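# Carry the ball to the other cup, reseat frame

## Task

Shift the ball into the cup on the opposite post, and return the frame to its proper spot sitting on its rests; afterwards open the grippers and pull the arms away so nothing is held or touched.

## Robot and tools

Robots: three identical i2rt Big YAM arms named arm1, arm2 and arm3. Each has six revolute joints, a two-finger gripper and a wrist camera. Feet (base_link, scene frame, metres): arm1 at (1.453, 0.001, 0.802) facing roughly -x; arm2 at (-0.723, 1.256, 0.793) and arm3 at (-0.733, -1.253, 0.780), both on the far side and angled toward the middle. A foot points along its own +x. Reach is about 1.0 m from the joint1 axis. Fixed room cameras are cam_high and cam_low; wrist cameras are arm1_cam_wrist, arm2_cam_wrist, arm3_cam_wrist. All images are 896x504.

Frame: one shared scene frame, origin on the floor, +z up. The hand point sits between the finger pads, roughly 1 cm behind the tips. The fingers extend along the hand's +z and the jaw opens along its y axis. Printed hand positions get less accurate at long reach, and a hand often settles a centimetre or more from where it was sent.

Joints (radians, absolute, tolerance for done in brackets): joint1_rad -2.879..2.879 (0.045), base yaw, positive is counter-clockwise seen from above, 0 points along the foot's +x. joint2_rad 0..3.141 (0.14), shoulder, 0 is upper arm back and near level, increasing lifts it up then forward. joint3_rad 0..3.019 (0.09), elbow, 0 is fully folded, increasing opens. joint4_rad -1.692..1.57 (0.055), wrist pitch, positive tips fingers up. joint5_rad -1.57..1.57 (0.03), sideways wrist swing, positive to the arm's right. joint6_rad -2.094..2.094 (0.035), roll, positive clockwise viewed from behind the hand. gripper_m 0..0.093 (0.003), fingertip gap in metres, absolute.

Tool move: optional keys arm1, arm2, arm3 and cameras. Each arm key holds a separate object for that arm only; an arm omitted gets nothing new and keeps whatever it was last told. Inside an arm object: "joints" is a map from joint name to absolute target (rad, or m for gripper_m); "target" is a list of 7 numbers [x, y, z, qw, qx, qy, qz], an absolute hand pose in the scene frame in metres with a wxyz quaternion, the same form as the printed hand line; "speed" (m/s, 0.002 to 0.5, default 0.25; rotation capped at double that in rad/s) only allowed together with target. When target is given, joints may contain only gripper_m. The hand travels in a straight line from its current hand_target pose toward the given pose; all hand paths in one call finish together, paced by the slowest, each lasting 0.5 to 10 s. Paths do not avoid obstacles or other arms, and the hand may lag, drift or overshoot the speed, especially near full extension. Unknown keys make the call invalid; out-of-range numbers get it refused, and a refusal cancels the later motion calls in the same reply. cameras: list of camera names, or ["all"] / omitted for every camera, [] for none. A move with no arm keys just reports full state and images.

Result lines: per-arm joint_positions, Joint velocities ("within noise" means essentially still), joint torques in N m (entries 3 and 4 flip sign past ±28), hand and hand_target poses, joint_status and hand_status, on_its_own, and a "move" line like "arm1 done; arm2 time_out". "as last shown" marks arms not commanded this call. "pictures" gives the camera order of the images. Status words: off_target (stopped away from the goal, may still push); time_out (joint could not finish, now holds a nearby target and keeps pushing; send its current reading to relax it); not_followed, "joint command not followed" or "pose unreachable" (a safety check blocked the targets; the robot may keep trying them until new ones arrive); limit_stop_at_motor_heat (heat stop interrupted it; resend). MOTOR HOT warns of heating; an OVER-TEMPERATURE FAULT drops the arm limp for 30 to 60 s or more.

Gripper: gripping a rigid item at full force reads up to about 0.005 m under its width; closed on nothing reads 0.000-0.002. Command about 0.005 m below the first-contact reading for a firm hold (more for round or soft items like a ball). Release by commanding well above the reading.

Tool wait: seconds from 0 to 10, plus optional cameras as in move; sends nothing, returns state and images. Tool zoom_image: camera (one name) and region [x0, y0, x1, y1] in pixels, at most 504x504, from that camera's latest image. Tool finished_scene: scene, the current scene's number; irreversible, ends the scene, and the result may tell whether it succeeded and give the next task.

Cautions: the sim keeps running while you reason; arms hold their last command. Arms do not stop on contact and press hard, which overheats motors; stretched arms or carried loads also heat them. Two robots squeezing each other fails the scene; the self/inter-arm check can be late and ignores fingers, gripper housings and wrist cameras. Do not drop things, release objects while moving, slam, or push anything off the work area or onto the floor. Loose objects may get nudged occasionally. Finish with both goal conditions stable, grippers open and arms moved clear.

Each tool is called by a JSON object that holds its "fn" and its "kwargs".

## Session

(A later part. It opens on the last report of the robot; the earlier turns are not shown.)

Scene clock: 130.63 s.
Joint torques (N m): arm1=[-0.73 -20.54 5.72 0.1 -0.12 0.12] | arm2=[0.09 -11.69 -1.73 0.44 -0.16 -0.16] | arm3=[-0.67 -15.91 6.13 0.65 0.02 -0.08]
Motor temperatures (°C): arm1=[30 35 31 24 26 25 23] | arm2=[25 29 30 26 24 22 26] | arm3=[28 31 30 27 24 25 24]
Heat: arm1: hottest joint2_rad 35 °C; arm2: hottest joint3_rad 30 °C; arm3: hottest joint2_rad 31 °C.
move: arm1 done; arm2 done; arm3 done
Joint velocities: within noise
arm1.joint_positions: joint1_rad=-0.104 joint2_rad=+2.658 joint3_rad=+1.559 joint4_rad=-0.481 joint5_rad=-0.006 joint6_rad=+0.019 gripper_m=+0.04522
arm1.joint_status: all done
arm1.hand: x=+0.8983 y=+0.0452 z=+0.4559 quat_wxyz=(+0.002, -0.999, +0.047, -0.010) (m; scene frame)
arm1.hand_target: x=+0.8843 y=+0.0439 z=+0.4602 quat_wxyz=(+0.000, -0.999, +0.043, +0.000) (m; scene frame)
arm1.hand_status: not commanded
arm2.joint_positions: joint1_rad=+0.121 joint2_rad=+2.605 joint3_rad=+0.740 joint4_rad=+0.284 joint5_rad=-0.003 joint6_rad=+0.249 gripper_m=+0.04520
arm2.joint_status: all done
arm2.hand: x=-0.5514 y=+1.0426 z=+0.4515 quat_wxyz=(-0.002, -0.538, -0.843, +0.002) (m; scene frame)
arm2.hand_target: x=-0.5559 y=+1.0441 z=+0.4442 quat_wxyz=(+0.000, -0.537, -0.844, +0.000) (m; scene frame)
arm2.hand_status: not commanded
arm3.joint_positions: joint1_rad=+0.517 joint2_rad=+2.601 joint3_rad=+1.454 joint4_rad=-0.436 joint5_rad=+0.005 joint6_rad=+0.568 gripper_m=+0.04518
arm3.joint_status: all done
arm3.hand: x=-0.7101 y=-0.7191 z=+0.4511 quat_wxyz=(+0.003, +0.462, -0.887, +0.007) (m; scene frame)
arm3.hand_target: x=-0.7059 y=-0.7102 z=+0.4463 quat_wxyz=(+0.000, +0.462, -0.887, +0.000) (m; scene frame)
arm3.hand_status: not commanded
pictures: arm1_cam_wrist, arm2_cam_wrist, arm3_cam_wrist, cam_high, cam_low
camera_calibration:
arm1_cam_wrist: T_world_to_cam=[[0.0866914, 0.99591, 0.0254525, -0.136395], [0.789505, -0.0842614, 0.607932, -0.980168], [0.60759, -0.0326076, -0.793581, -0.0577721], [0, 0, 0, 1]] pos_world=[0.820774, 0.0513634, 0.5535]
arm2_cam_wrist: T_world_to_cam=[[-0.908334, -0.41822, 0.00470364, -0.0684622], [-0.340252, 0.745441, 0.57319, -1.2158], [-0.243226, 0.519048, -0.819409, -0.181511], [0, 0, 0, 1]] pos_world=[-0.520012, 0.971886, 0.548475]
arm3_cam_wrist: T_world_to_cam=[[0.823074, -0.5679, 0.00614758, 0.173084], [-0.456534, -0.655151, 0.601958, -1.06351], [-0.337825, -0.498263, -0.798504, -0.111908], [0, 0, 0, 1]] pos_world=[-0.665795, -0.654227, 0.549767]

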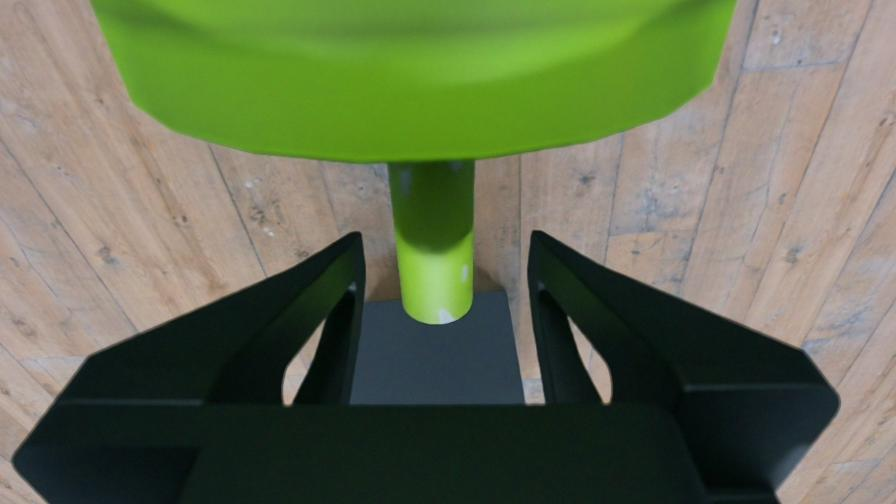

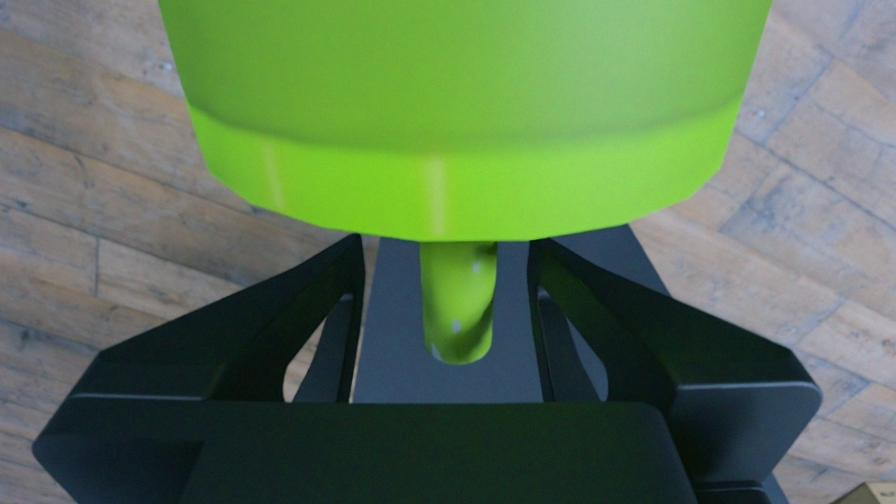

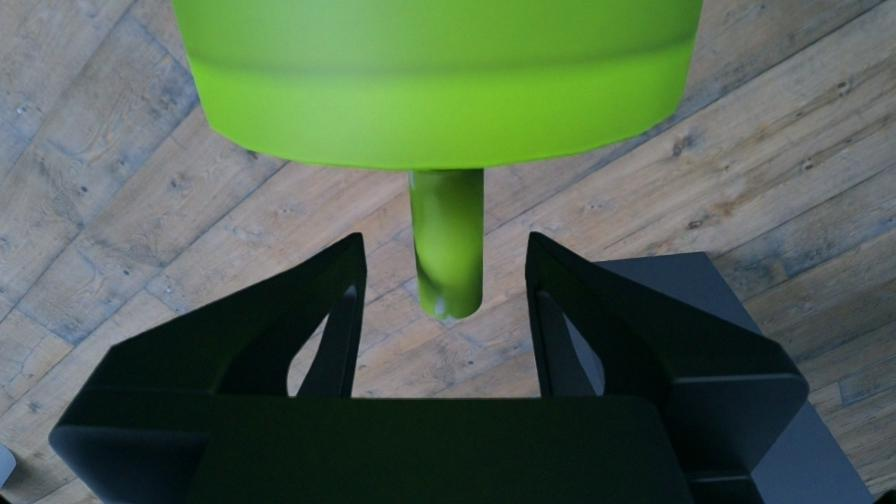

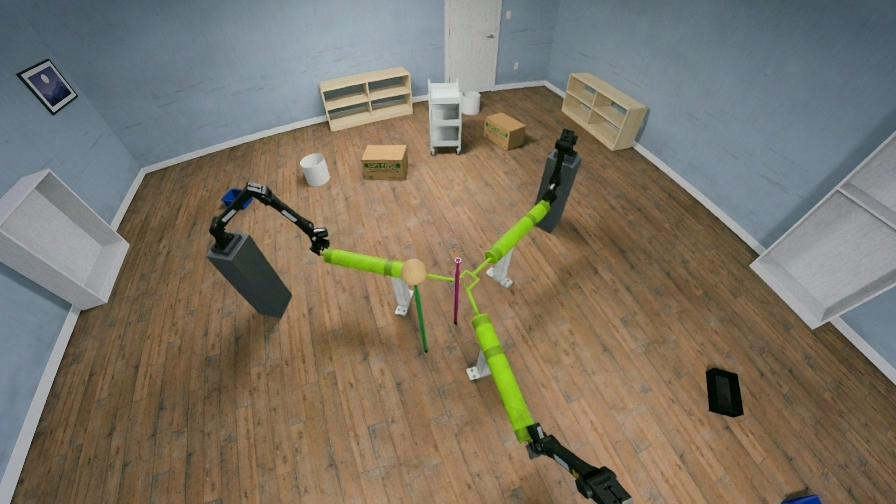

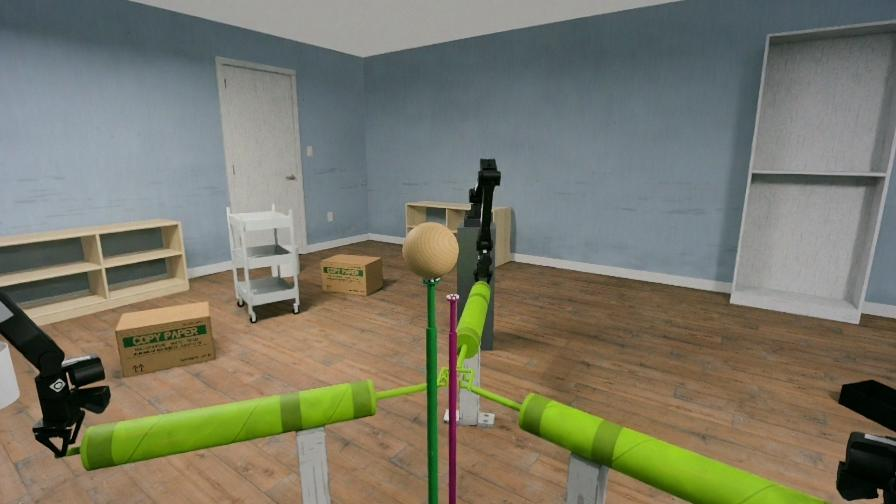

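{"fn": "move", "kwargs": {"arm1": {"joints":{"gripper_m":0.008}}, "arm2": {"joints":{"gripper_m":0.008}}, "arm3": {"joints":{"gripper_m":0.008}}}}

{"fn": "zoom_image", "kwargs": {"camera": "cam_low", "region": [400, 220, 520, 420]}}

{"fn": "zoom_image", "kwargs": {"camera": "cam_high", "region": [400, 240, 500, 310]}}

Scene clock: 135.43 s.
Joint torques (N m): arm1=[-0.79 -20.54 5.72 0.17 0.16 0.12] | arm2=[0.44 -11.63 -1.73 0.43 -0.21 -0.16] | arm3=[-0.5 -15.62 6.17 0.81 0.02 -0.07]
Motor temperatures (°C): arm1=[30 35 31 24 26 25 23] | arm2=[25 30 29 26 24 22 26] | arm3=[28 31 29 27 24 25 24]
Heat: arm1: hottest joint2_rad 35 °C; arm2: hottest joint2_rad 30 °C; arm3: hottest joint2_rad 31 °C.
move: arm1 off_target; arm2 off_target; arm3 done
Joint velocities: within noise
arm1.joint_positions: joint1_rad=-0.102 joint2_rad=+2.658 joint3_rad=+1.559 joint4_rad=-0.482 joint5_rad=-0.014 joint6_rad=+0.019 gripper_m=+0.01750
arm1.joint_status: gripper_m off_target (ended at +0.01753, target +0.00800)
arm1.hand: x=+0.8984 y=+0.0429 z=+0.4559 quat_wxyz=(-0.002, -0.999, +0.046, -0.011) (m; scene frame)
arm1.hand_target: x=+0.8843 y=+0.0438 z=+0.4602 quat_wxyz=(+0.000, -0.999, +0.043, +0.000) (m; scene frame)
arm1.hand_status: not commanded
arm2.joint_positions: joint1_rad=+0.117 joint2_rad=+2.606 joint3_rad=+0.740 joint4_rad=+0.284 joint5_rad=-0.002 joint6_rad=+0.248 gripper_m=+0.01723
arm2.joint_status: gripper_m off_target (ended at +0.01727, target +0.00800)
arm2.hand: x=-0.5526 y=+1.0421 z=+0.4513 quat_wxyz=(-0.002, -0.539, -0.842, +0.002) (m; scene frame)
arm2.hand_target: x=-0.5559 y=+1.0441 z=+0.4443 quat_wxyz=(+0.000, -0.536, -0.844, +0.000) (m; scene frame)
arm2.hand_status: not commanded
arm3.joint_positions: joint1_rad=+0.516 joint2_rad=+2.596 joint3_rad=+1.454 joint4_rad=-0.440 joint5_rad=+0.005 joint6_rad=+0.567 gripper_m=+0.00826
arm3.joint_status: all done
arm3.hand: x=-0.7096 y=-0.7182 z=+0.4532 quat_wxyz=(+0.003, +0.462, -0.887, +0.007) (m; scene frame)
arm3.hand_target: x=-0.7060 y=-0.7102 z=+0.4463 quat_wxyz=(+0.000, +0.463, -0.887, +0.000) (m; scene frame)
arm3.hand_status: not commanded
pictures: arm1_cam_wrist, arm2_cam_wrist, arm3_cam_wrist, cam_high, cam_low
camera_calibration:
arm1_cam_wrist: T_world_to_cam=[[0.0853372, 0.996199, 0.0174434, -0.129313], [0.789275, -0.0782756, 0.60903, -0.980999], [0.608081, -0.0382053, -0.792955, -0.0584036], [0, 0, 0, 1]] pos_world=[0.820827, 0.0498021, 0.553402]
arm2_cam_wrist: T_world_to_cam=[[-0.909761, -0.41509, 0.00594332, -0.0743448], [-0.33693, 0.746667, 0.573556, -1.21533], [-0.242515, 0.519796, -0.819145, -0.182203], [0, 0, 0, 1]] pos_world=[-0.521305, 0.971299, 0.548252]
arm3_cam_wrist: T_world_to_cam=[[0.823292, -0.567582, 0.00646081, 0.173378], [-0.456501, -0.655316, 0.601804, -1.06404], [-0.337339, -0.49841, -0.798617, -0.10928], [0, 0, 0, 1]] pos_world=[-0.665338, -0.65334, 0.551949]

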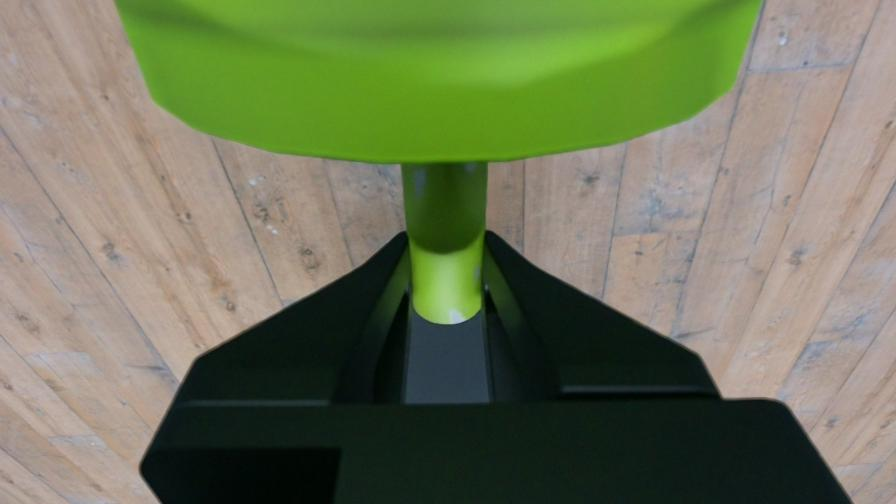

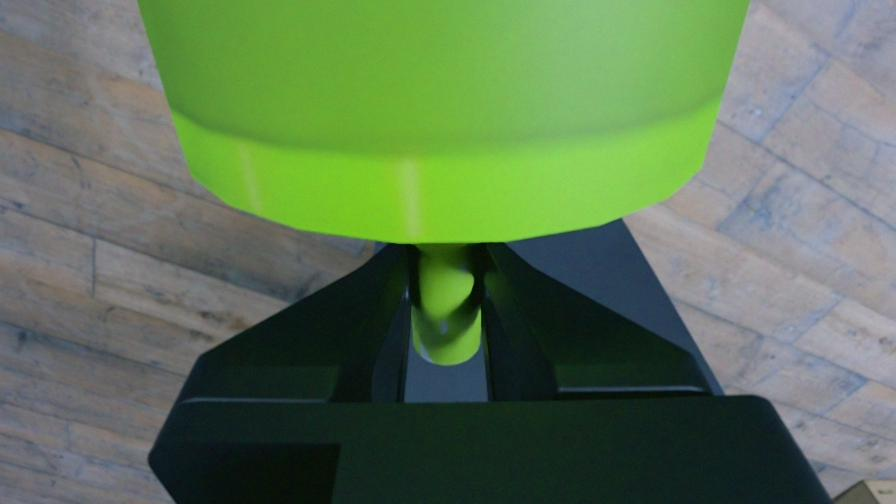

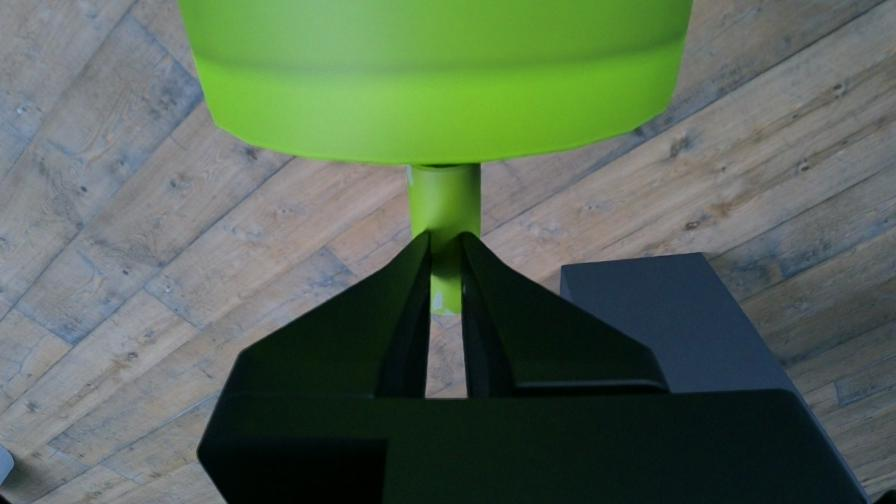

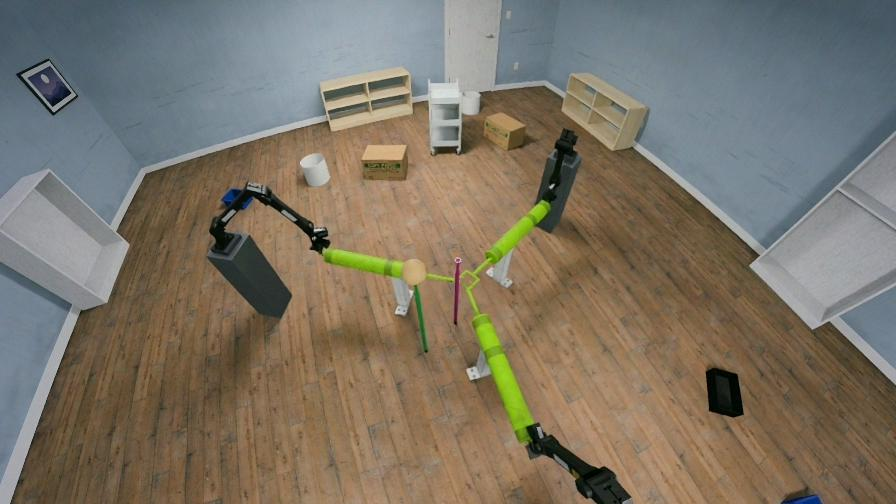

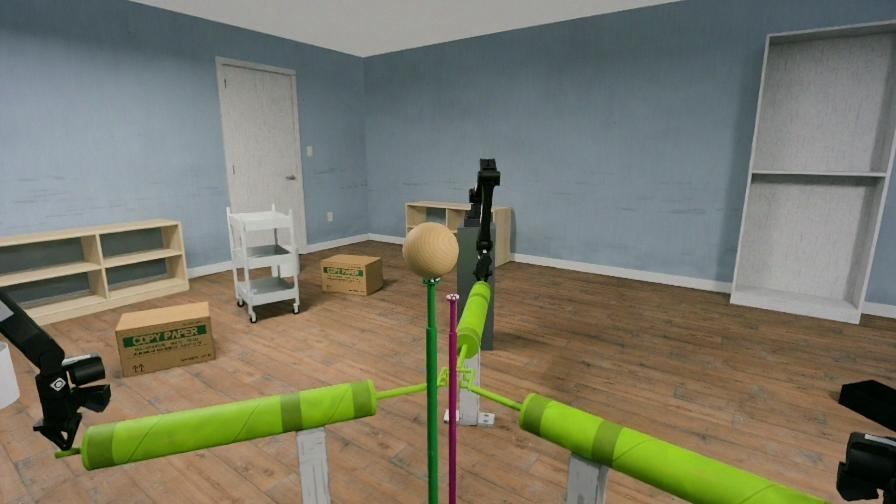

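Scaled by 2.520 from the camera's 896x504 image, which has a finer 1280x720 frame.

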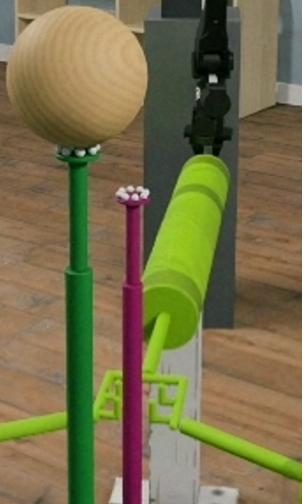

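Scaled by 5.040 from the camera's 896x504 image, which has a finer 1280x720 frame.

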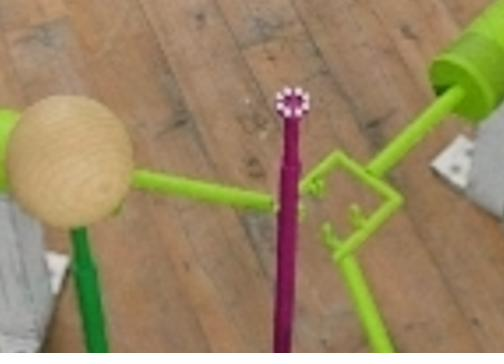

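{"fn": "move", "kwargs": {"arm1": {"joints":{"gripper_m":0.045}}, "arm2": {"joints":{"gripper_m":0.045}}, "arm3": {"joints":{"gripper_m":0.045}}, "cameras": []}}

{"fn": "move", "kwargs": {"arm1": {"target":[0.884,0.043,0.444,0,0.9991,-0.0427,0],"speed":0.1}, "arm2": {"target":[-0.556,1.044,0.434,0,0.5365,0.8439,0],"speed":0.1}, "arm3": {"target":[-0.709,-0.713,0.419,0,0.4625,-0.8866,0],"speed":0.1}, "cameras": []}}

{"fn": "move", "kwargs": {"arm1": {"joints":{"gripper_m":0.008}}, "arm2": {"joints":{"gripper_m":0.008}}, "arm3": {"joints":{"gripper_m":0.008}}}}

Scene clock: 144.07 s.
Joint torques (N m): arm1=[-0.85 -20.54 5.74 0.17 0.14 0.12] | arm2=[0.5 -11.69 -1.74 0.43 -0.19 -0.16] | arm3=[-0.56 -15.68 6.01 0.81 0.03 -0.07]
Motor temperatures (°C): arm1=[30 36 31 24 26 25 24] | arm2=[25 30 29 26 24 22 27] | arm3=[28 31 29 27 24 25 24]
Heat: arm1: hottest joint2_rad 36 °C; arm2: hottest joint2_rad 30 °C; arm3: hottest joint2_rad 31 °C.
move: arm1 done; arm2 done; arm3 done
Joint velocities: within noise
arm1.joint_positions: joint1_rad=-0.102 joint2_rad=+2.658 joint3_rad=+1.559 joint4_rad=-0.482 joint5_rad=-0.013 joint6_rad=+0.019 gripper_m=+0.04483
arm1.joint_status: all done
arm1.hand: x=+0.8985 y=+0.0431 z=+0.4559 quat_wxyz=(-0.002, -0.999, +0.046, -0.011) (m; scene frame)
arm1.hand_target: x=+0.8843 y=+0.0439 z=+0.4602 quat_wxyz=(+0.000, -0.999, +0.043, +0.000) (m; scene frame)
arm1.hand_status: not commanded
arm2.joint_positions: joint1_rad=+0.117 joint2_rad=+2.606 joint3_rad=+0.741 joint4_rad=+0.284 joint5_rad=-0.003 joint6_rad=+0.248 gripper_m=+0.04485
arm2.joint_status: all done
arm2.hand: x=-0.5523 y=+1.0420 z=+0.4512 quat_wxyz=(-0.002, -0.539, -0.842, +0.002) (m; scene frame)
arm2.hand_target: x=-0.5559 y=+1.0442 z=+0.4442 quat_wxyz=(+0.000, -0.536, -0.844, +0.000) (m; scene frame)
arm2.hand_status: not commanded
arm3.joint_positions: joint1_rad=+0.516 joint2_rad=+2.597 joint3_rad=+1.456 joint4_rad=-0.440 joint5_rad=+0.005 joint6_rad=+0.567 gripper_m=+0.04480
arm3.joint_status: all done
arm3.hand: x=-0.7096 y=-0.7170 z=+0.4534 quat_wxyz=(+0.002, +0.462, -0.887, +0.006) (m; scene frame)
arm3.hand_target: x=-0.7060 y=-0.7102 z=+0.4463 quat_wxyz=(+0.000, +0.463, -0.887, +0.000) (m; scene frame)
arm3.hand_status: not commanded
pictures: none
No camera images: "cameras" was empty.

Scene clock: 145.37 s.
Joint torques (N m): arm1=[-0.62 -20.37 5.71 0.64 0.14 0.14] | arm2=[0.5 -11.52 -1.77 0.43 -0.18 -0.16] | arm3=[-0.15 -15.85 5.83 0.88 0.02 -0.01]
Motor temperatures (°C): arm1=[30 36 31 24 26 25 24] | arm2=[25 30 29 26 24 22 26] | arm3=[28 31 29 27 24 25 24]
Heat: arm1: hottest joint2_rad 36 °C; arm2: hottest joint2_rad 30 °C; arm3: hottest joint2_rad 31 °C.
move: arm1 off_target; arm2 done; arm3 off_target
Joint velocities: within noise
arm1.joint_positions: joint1_rad=-0.102 joint2_rad=+2.693 joint3_rad=+1.584 joint4_rad=-0.482 joint5_rad=-0.013 joint6_rad=+0.019 gripper_m=+0.04491
arm1.joint_status: not commanded
arm1.hand: x=+0.9004 y=+0.0431 z=+0.4417 quat_wxyz=(-0.002, -0.999, +0.047, -0.015) (m; scene frame)
arm1.hand_target: x=+0.8844 y=+0.0429 z=+0.4443 quat_wxyz=(+0.000, -0.999, +0.043, +0.000) (m; scene frame)
arm1.hand_status: off_target (0.017 m and 1.8 deg from the pose sent, 0.019 m and 1.3 deg at the start)
arm2.joint_positions: joint1_rad=+0.117 joint2_rad=+2.633 joint3_rad=+0.760 joint4_rad=+0.294 joint5_rad=-0.003 joint6_rad=+0.248 gripper_m=+0.04493
arm2.joint_status: not commanded
arm2.hand: x=-0.5514 y=+1.0408 z=+0.4424 quat_wxyz=(-0.003, -0.539, -0.842, +0.002) (m; scene frame)
arm2.hand_target: x=-0.5559 y=+1.0440 z=+0.4343 quat_wxyz=(+0.000, -0.536, -0.844, +0.000) (m; scene frame)
arm2.hand_status: done (0.010 m and 0.6 deg from the pose sent, 0.018 m and 0.5 deg at the start)
arm3.joint_positions: joint1_rad=+0.516 joint2_rad=+2.661 joint3_rad=+1.486 joint4_rad=-0.413 joint5_rad=+0.005 joint6_rad=+0.567 gripper_m=+0.04492
arm3.joint_status: not commanded
arm3.hand: x=-0.7099 y=-0.7226 z=+0.4249 quat_wxyz=(+0.004, +0.462, -0.887, +0.009) (m; scene frame)
arm3.hand_target: x=-0.7091 y=-0.7132 z=+0.4194 quat_wxyz=(+0.000, +0.463, -0.887, +0.000) (m; scene frame)
arm3.hand_status: off_target (0.011 m and 1.1 deg from the pose sent, 0.035 m and 0.8 deg at the start)
pictures: none
No camera images: "cameras" was empty.

Scene clock: 146.03 s.
Joint torques (N m): arm1=[-0.67 -20.31 5.7 0.62 0.14 0.19] | arm2=[0.5 -11.58 -1.76 0.44 -0.21 -0.14] | arm3=[-0.21 -15.97 5.78 0.81 0.1 0.18]
Motor temperatures (°C): arm1=[30 36 31 24 26 25 24] | arm2=[25 30 29 26 24 22 26] | arm3=[28 31 29 27 24 25 24]
Heat: arm1: hottest joint2_rad 36 °C; arm2: hottest joint2_rad 30 °C; arm3: hottest joint2_rad 31 °C.
move: arm1 off_target; arm2 off_target; arm3 off_target
Joint velocities: within noise
arm1.joint_positions: joint1_rad=-0.102 joint2_rad=+2.693 joint3_rad=+1.584 joint4_rad=-0.482 joint5_rad=-0.013 joint6_rad=+0.014 gripper_m=+0.01844
arm1.joint_status: gripper_m off_target (ended at +0.01847, target +0.00800)
arm1.hand: x=+0.9004 y=+0.0431 z=+0.4417 quat_wxyz=(-0.002, -0.999, +0.044, -0.015) (m; scene frame)
arm1.hand_target: x=+0.8844 y=+0.0429 z=+0.4443 quat_wxyz=(+0.000, -0.999, +0.043, +0.000) (m; scene frame)
arm1.hand_status: not commanded
arm2.joint_positions: joint1_rad=+0.117 joint2_rad=+2.633 joint3_rad=+0.760 joint4_rad=+0.294 joint5_rad=-0.002 joint6_rad=+0.247 gripper_m=+0.01785
arm2.joint_status: gripper_m off_target (ended at +0.01788, target +0.00800)
arm2.hand: x=-0.5516 y=+1.0408 z=+0.4423 quat_wxyz=(-0.003, -0.539, -0.843, +0.003) (m; scene frame)
arm2.hand_target: x=-0.5559 y=+1.0441 z=+0.4343 quat_wxyz=(+0.000, -0.537, -0.844, +0.000) (m; scene frame)
arm2.hand_status: not commanded
arm3.joint_positions: joint1_rad=+0.516 joint2_rad=+2.661 joint3_rad=+1.487 joint4_rad=-0.411 joint5_rad=+0.003 joint6_rad=+0.550 gripper_m=+0.01737
arm3.joint_status: gripper_m off_target (ended at +0.01741, target +0.00800)
arm3.hand: x=-0.7103 y=-0.7215 z=+0.4250 quat_wxyz=(+0.004, +0.470, -0.883, +0.007) (m; scene frame)
arm3.hand_target: x=-0.7091 y=-0.7131 z=+0.4194 quat_wxyz=(+0.000, +0.463, -0.887, +0.000) (m; scene frame)
arm3.hand_status: not commanded
pictures: arm1_cam_wrist, arm2_cam_wrist, arm3_cam_wrist, cam_high, cam_low
camera_calibration:
arm1_cam_wrist: T_world_to_cam=[[0.080301, 0.996605, 0.0181651, -0.12516], [0.783803, -0.0743922, 0.616538, -0.972452], [0.615796, -0.0352708, -0.787116, -0.0805648], [0, 0, 0, 1]] pos_world=[0.821872, 0.0495512, 0.538413]
arm2_cam_wrist: T_world_to_cam=[[-0.909131, -0.416478, 0.00519542, -0.0717939], [-0.339173, 0.747506, 0.571136, -1.20984], [-0.241749, 0.517475, -0.820839, -0.185111], [0, 0, 0, 1]] pos_world=[-0.520364, 0.97025, 0.539407]
arm3_cam_wrist: T_world_to_cam=[[0.833123, -0.553059, 0.00561819, 0.190118], [-0.443596, -0.662092, 0.604033, -1.04626], [-0.330346, -0.505726, -0.796939, -0.134728], [0, 0, 0, 1]] pos_world=[-0.667013, -0.655707, 0.523536]

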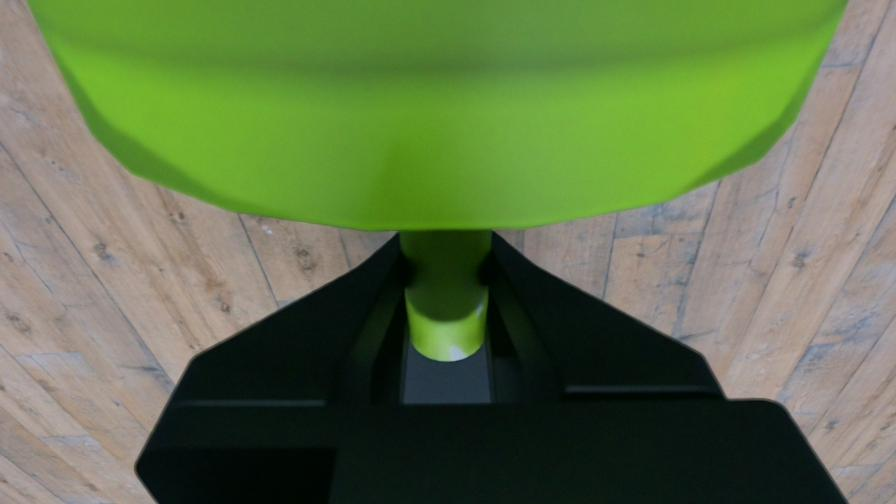

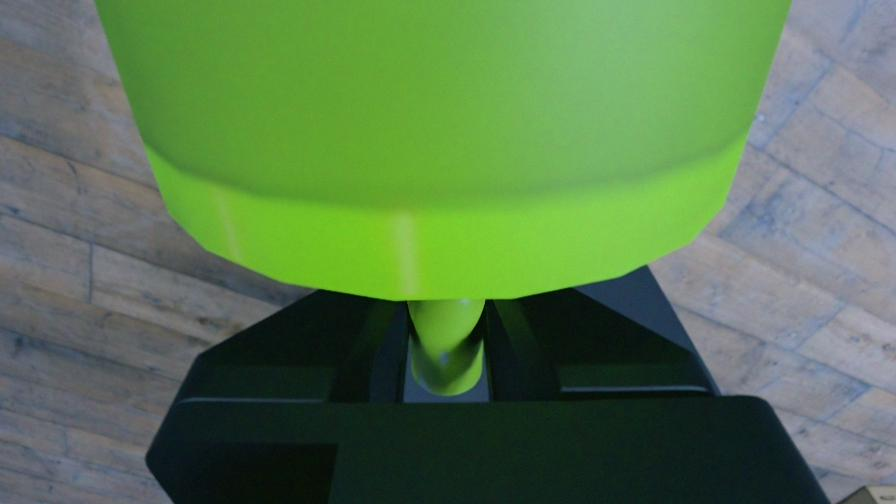

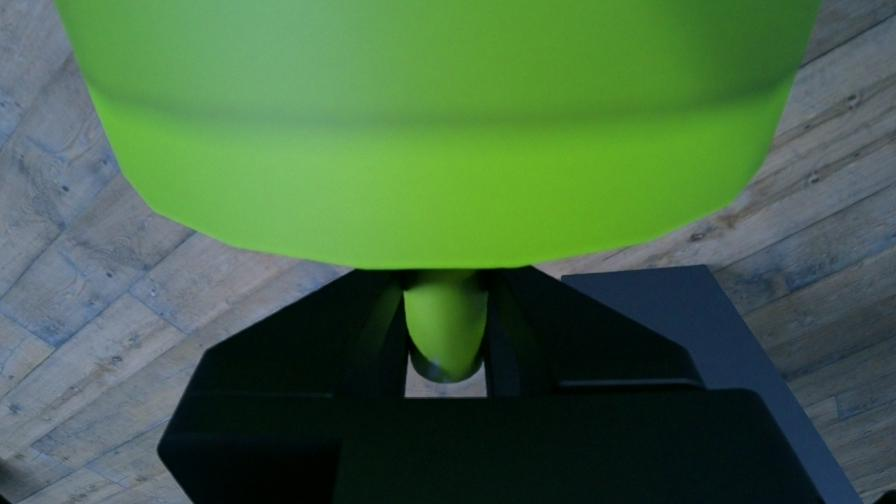

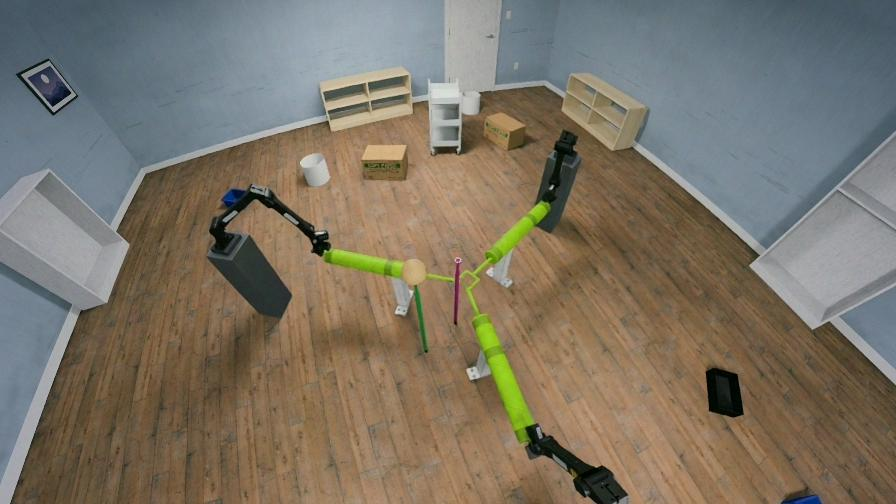

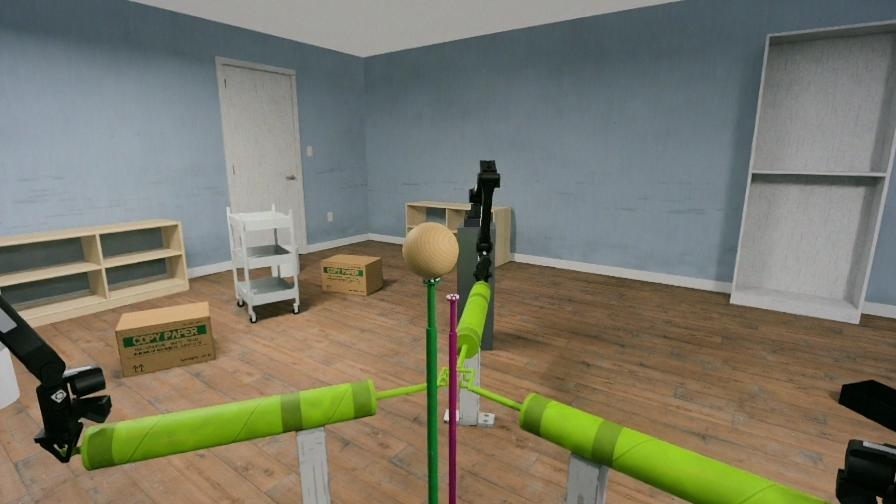

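{"fn": "move", "kwargs": {"arm1": {"target":[0.884,0.043,0.544,0,0.9991,-0.0427,0],"speed":0.08}, "arm2": {"target":[-0.556,1.044,0.534,0,0.5365,0.8439,0],"speed":0.08}, "arm3": {"target":[-0.709,-0.713,0.519,0,0.4625,-0.8866,0],"speed":0.08}}}

Scene clock: 162.43 s.
Joint torques (N m): arm1=[-0.91 -24.29 4.27 -0.23 0.13 0.18] | arm2=[0.5 -15.44 -3 -0.39 -0.23 -0.13] | arm3=[0.32 -20.25 4.03 -0.42 0.1 0.26]
Motor temperatures (°C): arm1=[30 37 31 24 26 25 25] | arm2=[25 31 28 26 24 22 27] | arm3=[27 33 29 27 24 25 25]
Heat: arm1: hottest joint2_rad 37 °C; arm2: hottest joint2_rad 31 °C; arm3: hottest joint2_rad 33 °C.
move: arm1 off_target; arm2 off_target; arm3 off_target
Joint velocities: within noise
arm1.joint_positions: joint1_rad=-0.101 joint2_rad=+2.522 joint3_rad=+1.476 joint4_rad=-0.557 joint5_rad=-0.013 joint6_rad=+0.013 gripper_m=+0.01844
arm1.joint_status: not commanded
arm1.hand: x=+0.9042 y=+0.0414 z=+0.5147 quat_wxyz=(-0.002, -0.999, +0.043, -0.021) (m; scene frame)
arm1.hand_target: x=+0.8844 y=+0.0428 z=+0.5433 quat_wxyz=(+0.000, -0.999, +0.043, +0.000) (m; scene frame)
arm1.hand_status: off_target (0.036 m and 2.5 deg from the pose sent, 0.104 m and 1.8 deg at the start)
arm2.joint_positions: joint1_rad=+0.116 joint2_rad=+2.359 joint3_rad=+0.620 joint4_rad=+0.161 joint5_rad=-0.002 joint6_rad=+0.244 gripper_m=+0.01785
arm2.joint_status: not commanded
arm2.hand: x=-0.5511 y=+1.0402 z=+0.5243 quat_wxyz=(-0.003, -0.538, -0.843, +0.003) (m; scene frame)
arm2.hand_target: x=-0.5559 y=+1.0440 z=+0.5334 quat_wxyz=(+0.000, -0.537, -0.844, +0.000) (m; scene frame)
arm2.hand_status: off_target (0.012 m and 0.5 deg from the pose sent, 0.092 m and 0.5 deg at the start)
arm3.joint_positions: joint1_rad=+0.511 joint2_rad=+2.493 joint3_rad=+1.384 joint4_rad=-0.480 joint5_rad=+0.003 joint6_rad=+0.543 gripper_m=+0.01737
arm3.joint_status: not commanded
arm3.hand: x=-0.7077 y=-0.7239 z=+0.4954 quat_wxyz=(+0.005, +0.471, -0.882, +0.009) (m; scene frame)
arm3.hand_target: x=-0.7091 y=-0.7133 z=+0.5181 quat_wxyz=(+0.000, +0.463, -0.887, +0.000) (m; scene frame)
arm3.hand_status: off_target (0.026 m and 1.6 deg from the pose sent, 0.094 m and 1.4 deg at the start)
pictures: arm1_cam_wrist, arm2_cam_wrist, arm3_cam_wrist, cam_high, cam_low
camera_calibration:
arm1_cam_wrist: T_world_to_cam=[[0.0779217, 0.996794, 0.0181843, -0.123031], [0.776634, -0.0721278, 0.62581, -1.01896], [0.625115, -0.0346416, -0.779764, -0.0377057], [0, 0, 0, 1]] pos_world=[0.824519, 0.0478346, 0.610513]
arm2_cam_wrist: T_world_to_cam=[[-0.908653, -0.417514, 0.00565903, -0.0709177], [-0.339718, 0.747086, 0.571362, -1.25606], [-0.242779, 0.517247, -0.820679, -0.11776], [0, 0, 0, 1]] pos_world=[-0.519735, 0.969686, 0.621421]
arm3_cam_wrist: T_world_to_cam=[[0.834181, -0.551447, 0.00696919, 0.187439], [-0.441941, -0.660865, 0.606585, -1.08833], [-0.329894, -0.509082, -0.794988, -0.0820832], [0, 0, 0, 1]] pos_world=[-0.664414, -0.657662, 0.593603]

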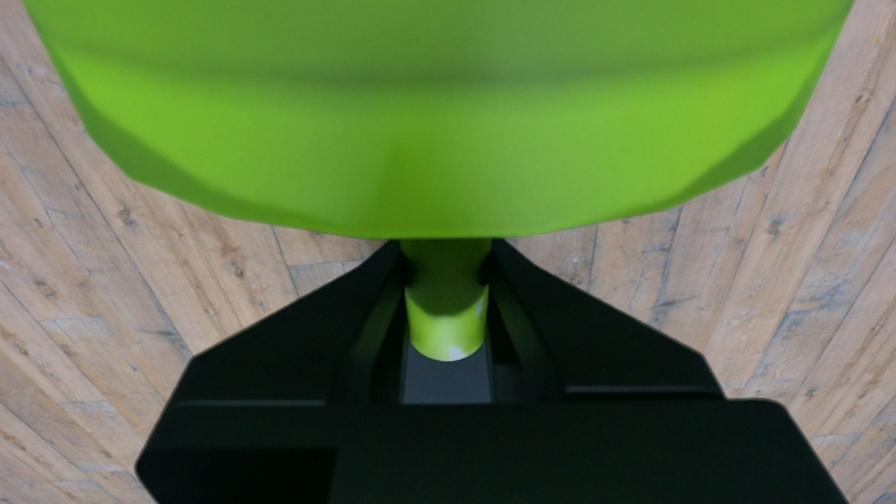

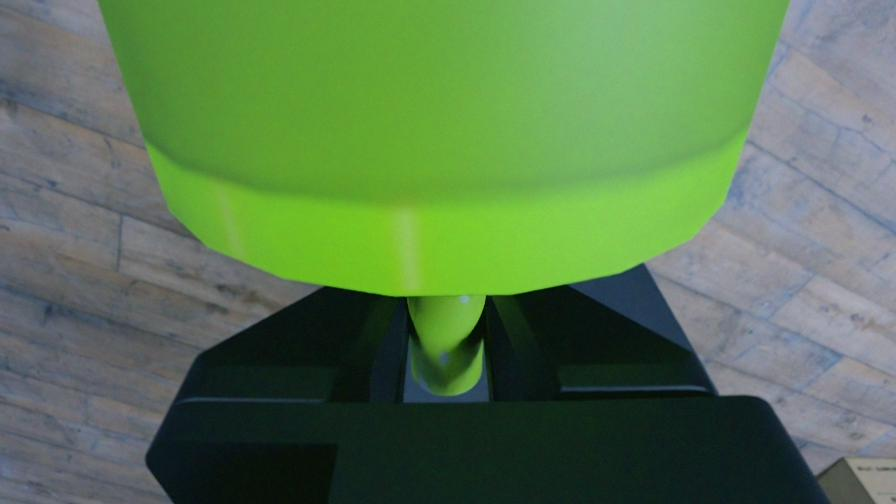

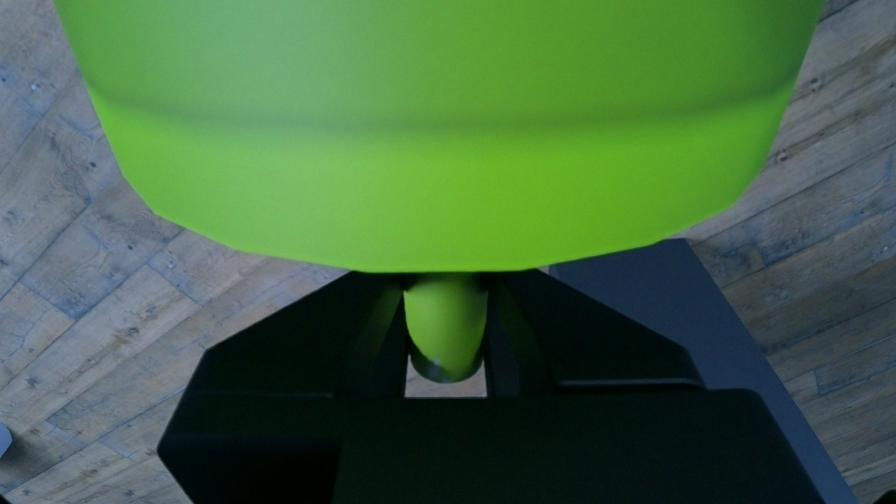

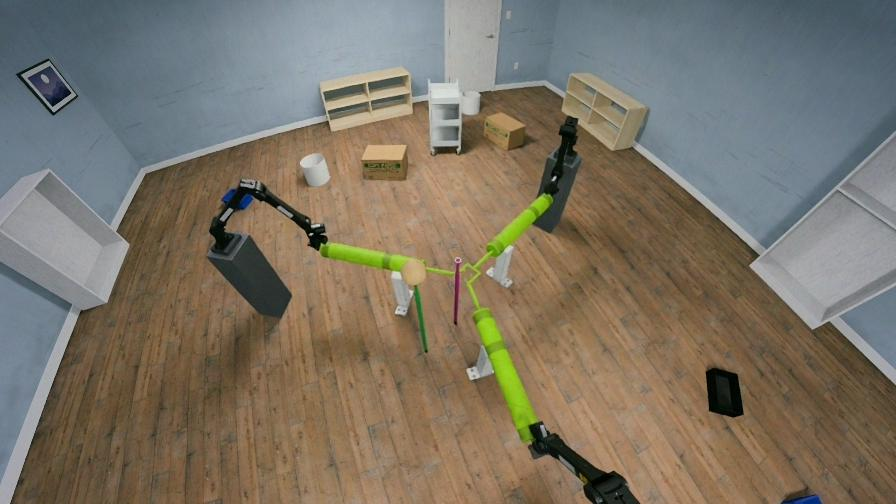

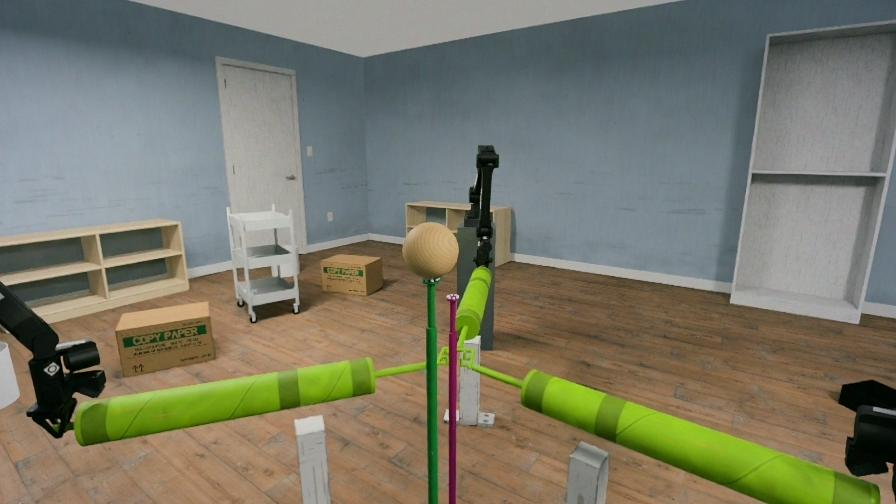

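{"fn": "move", "kwargs": {"arm1": {"target":[0.880,0.043,0.771,0,0.9991,-0.0427,0],"speed":0.1}, "arm2": {"target":[-0.556,1.044,0.752,0,0.5365,0.8439,0],"speed":0.1}, "arm3": {"target":[-0.709,-0.713,0.749,0,0.4625,-0.8866,0],"speed":0.1}, "cameras": ["cam_high","cam_low"]}}

{"fn": "zoom_image", "kwargs": {"camera": "cam_low", "region": [380, 200, 540, 360]}}

{"fn": "zoom_image", "kwargs": {"camera": "cam_high", "region": [380, 220, 500, 300]}}

Scene clock: 171.53 s.
Joint torques (N m): arm1=[-1.2 -22.3 9.54 -0.59 0.1 0.19] | arm2=[1.14 -10.05 5 -1.18 -0.46 -0.07] | arm3=[-0.21 -18.2 9.13 -1.26 0.28 0.22]
Motor temperatures (°C): arm1=[30 36 31 24 25 25 25] | arm2=[25 31 28 26 24 22 28] | arm3=[27 34 29 27 24 25 25]
Heat: arm1: hottest joint2_rad 36 °C; arm2: hottest joint2_rad 31 °C; arm3: hottest joint2_rad 34 °C.
move: arm1 off_target; arm2 done; arm3 off_target
Joint velocities: within noise
arm1.joint_positions: joint1_rad=-0.101 joint2_rad=+2.088 joint3_rad=+1.404 joint4_rad=-0.940 joint5_rad=-0.012 joint6_rad=+0.009 gripper_m=+0.01844
arm1.joint_status: not commanded
arm1.hand: x=+0.9038 y=+0.0395 z=+0.7347 quat_wxyz=(-0.002, -0.999, +0.041, -0.032) (m; scene frame)
arm1.hand_target: x=+0.8813 y=+0.0428 z=+0.7711 quat_wxyz=(+0.000, -0.999, +0.043, +0.000) (m; scene frame)
arm1.hand_status: off_target (0.044 m and 3.7 deg from the pose sent, 0.257 m and 2.5 deg at the start)
arm2.joint_positions: joint1_rad=+0.104 joint2_rad=+1.500 joint3_rad=+0.508 joint4_rad=-0.586 joint5_rad=+0.005 joint6_rad=+0.234 gripper_m=+0.01785
arm2.joint_status: not commanded
arm2.hand: x=-0.5570 y=+1.0426 z=+0.7448 quat_wxyz=(-0.002, -0.539, -0.843, +0.006) (m; scene frame)
arm2.hand_target: x=-0.5560 y=+1.0439 z=+0.7517 quat_wxyz=(+0.000, -0.537, -0.844, +0.000) (m; scene frame)
arm2.hand_status: done (0.007 m and 0.8 deg from the pose sent, 0.228 m and 0.5 deg at the start)
arm3.joint_positions: joint1_rad=+0.518 joint2_rad=+2.026 joint3_rad=+1.305 joint4_rad=-0.868 joint5_rad=-0.001 joint6_rad=+0.548 gripper_m=+0.01737
arm3.joint_status: not commanded
arm3.hand: x=-0.7111 y=-0.7217 z=+0.7209 quat_wxyz=(+0.007, +0.471, -0.882, +0.008) (m; scene frame)
arm3.hand_target: x=-0.7090 y=-0.7133 z=+0.7484 quat_wxyz=(+0.000, +0.463, -0.887, +0.000) (m; scene frame)
arm3.hand_status: off_target (0.030 m and 1.6 deg from the pose sent, 0.254 m and 1.5 deg at the start)
pictures: cam_high, cam_low

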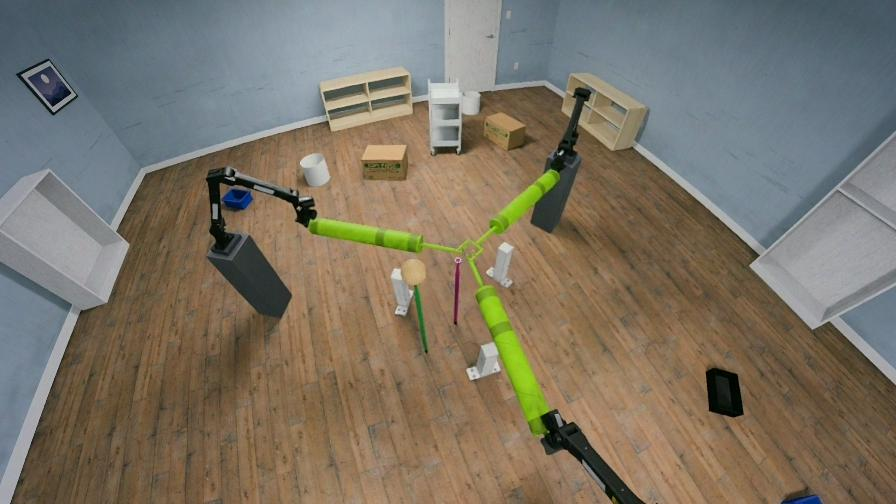

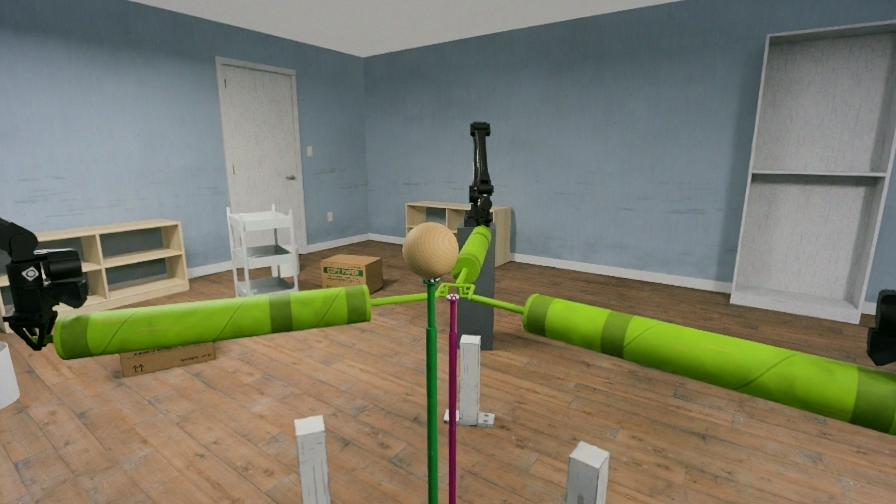

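Scaled by 3.150 from the camera's 896x504 image, which has a finer 1280x720 frame.

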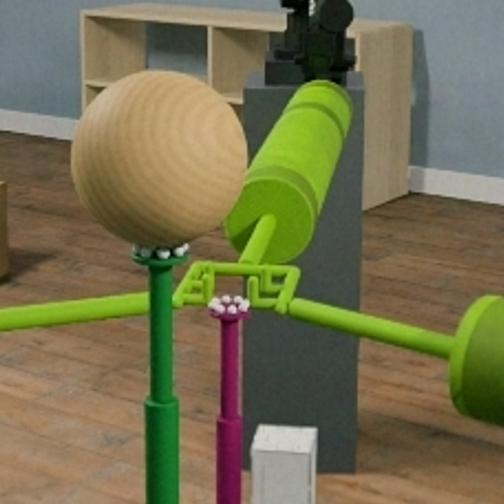

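Scaled by 4.200 from the camera's 896x504 image, which has a finer 1280x720 frame.

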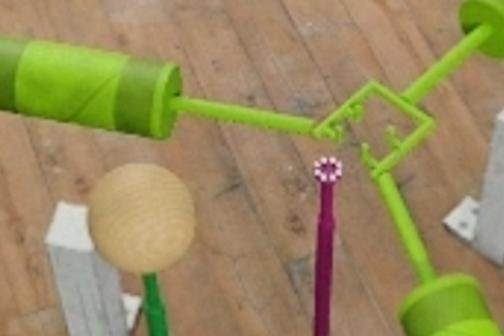

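{"fn": "move", "kwargs": {"arm1": {"target":[0.881,0.046,0.854,0,0.9991,-0.0427,0],"speed":0.1}, "arm2": {"target":[-0.554,1.044,0.828,0,0.5365,0.8439,0],"speed":0.1}, "arm3": {"target":[-0.709,-0.713,0.829,0,0.4625,-0.8866,0],"speed":0.1}, "cameras": ["cam_low"]}}

{"fn": "zoom_image", "kwargs": {"camera": "cam_low", "region": [380, 200, 540, 360]}}

Scene clock: 191.03 s.
Joint torques (N m): arm1=[-1.55 -21.71 11.6 -0.77 0.1 0.15] | arm2=[1.49 -8.94 7.64 -1.55 -0.47 -0.03] | arm3=[-0.15 -18.02 10.71 -1.47 0.21 0.23]
Motor temperatures (°C): arm1=[30 40 33 24 25 25 26] | arm2=[25 30 29 26 24 22 28] | arm3=[27 34 32 27 24 25 26]
Heat: arm1: hottest joint2_rad 40 °C; arm2: hottest joint2_rad 30 °C; arm3: hottest joint2_rad 34 °C.
move: arm1 off_target; arm2 off_target; arm3 off_target
Joint velocities: within noise
arm1.joint_positions: joint1_rad=-0.103 joint2_rad=+1.976 joint3_rad=+1.453 joint4_rad=-1.113 joint5_rad=-0.012 joint6_rad=+0.006 gripper_m=+0.01844
arm1.joint_status: not commanded
arm1.hand: x=+0.9056 y=+0.0397 z=+0.8116 quat_wxyz=(-0.002, -0.998, +0.041, -0.038) (m; scene frame)
arm1.hand_target: x=+0.8832 y=+0.0457 z=+0.8540 quat_wxyz=(+0.000, -0.999, +0.043, +0.000) (m; scene frame)
arm1.hand_status: off_target (0.049 m and 4.3 deg from the pose sent, 0.122 m and 3.7 deg at the start)
arm2.joint_positions: joint1_rad=+0.104 joint2_rad=+1.294 joint3_rad=+0.583 joint4_rad=-0.874 joint5_rad=+0.005 joint6_rad=+0.234 gripper_m=+0.01785
arm2.joint_status: not commanded
arm2.hand: x=-0.5576 y=+1.0439 z=+0.8155 quat_wxyz=(+0.001, -0.539, -0.843, +0.005) (m; scene frame)
arm2.hand_target: x=-0.5541 y=+1.0438 z=+0.8275 quat_wxyz=(+0.000, -0.537, -0.844, +0.000) (m; scene frame)
arm2.hand_status: off_target (0.013 m and 0.6 deg from the pose sent, 0.083 m and 0.7 deg at the start)
arm3.joint_positions: joint1_rad=+0.518 joint2_rad=+1.916 joint3_rad=+1.363 joint4_rad=-1.042 joint5_rad=+0.000 joint6_rad=+0.548 gripper_m=+0.01737
arm3.joint_status: not commanded
arm3.hand: x=-0.7106 y=-0.7204 z=+0.7953 quat_wxyz=(+0.008, +0.471, -0.882, +0.011) (m; scene frame)
arm3.hand_target: x=-0.7091 y=-0.7135 z=+0.8283 quat_wxyz=(+0.000, +0.463, -0.887, -0.001) (m; scene frame)
arm3.hand_status: off_target (0.035 m and 1.9 deg from the pose sent, 0.109 m and 1.6 deg at the start)
pictures: cam_low

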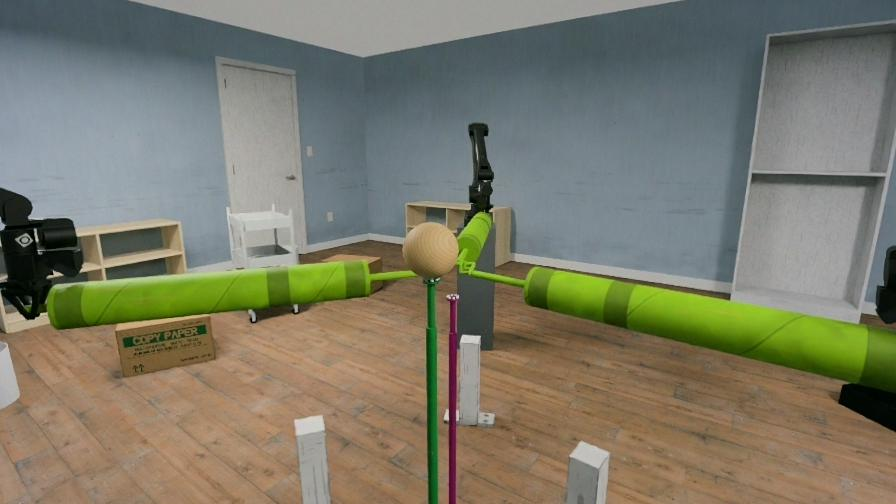

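Scaled by 3.150 from the camera's 896x504 image, which has a finer 1280x720 frame.

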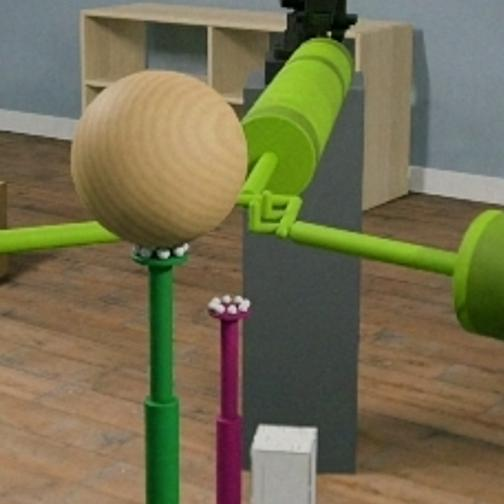

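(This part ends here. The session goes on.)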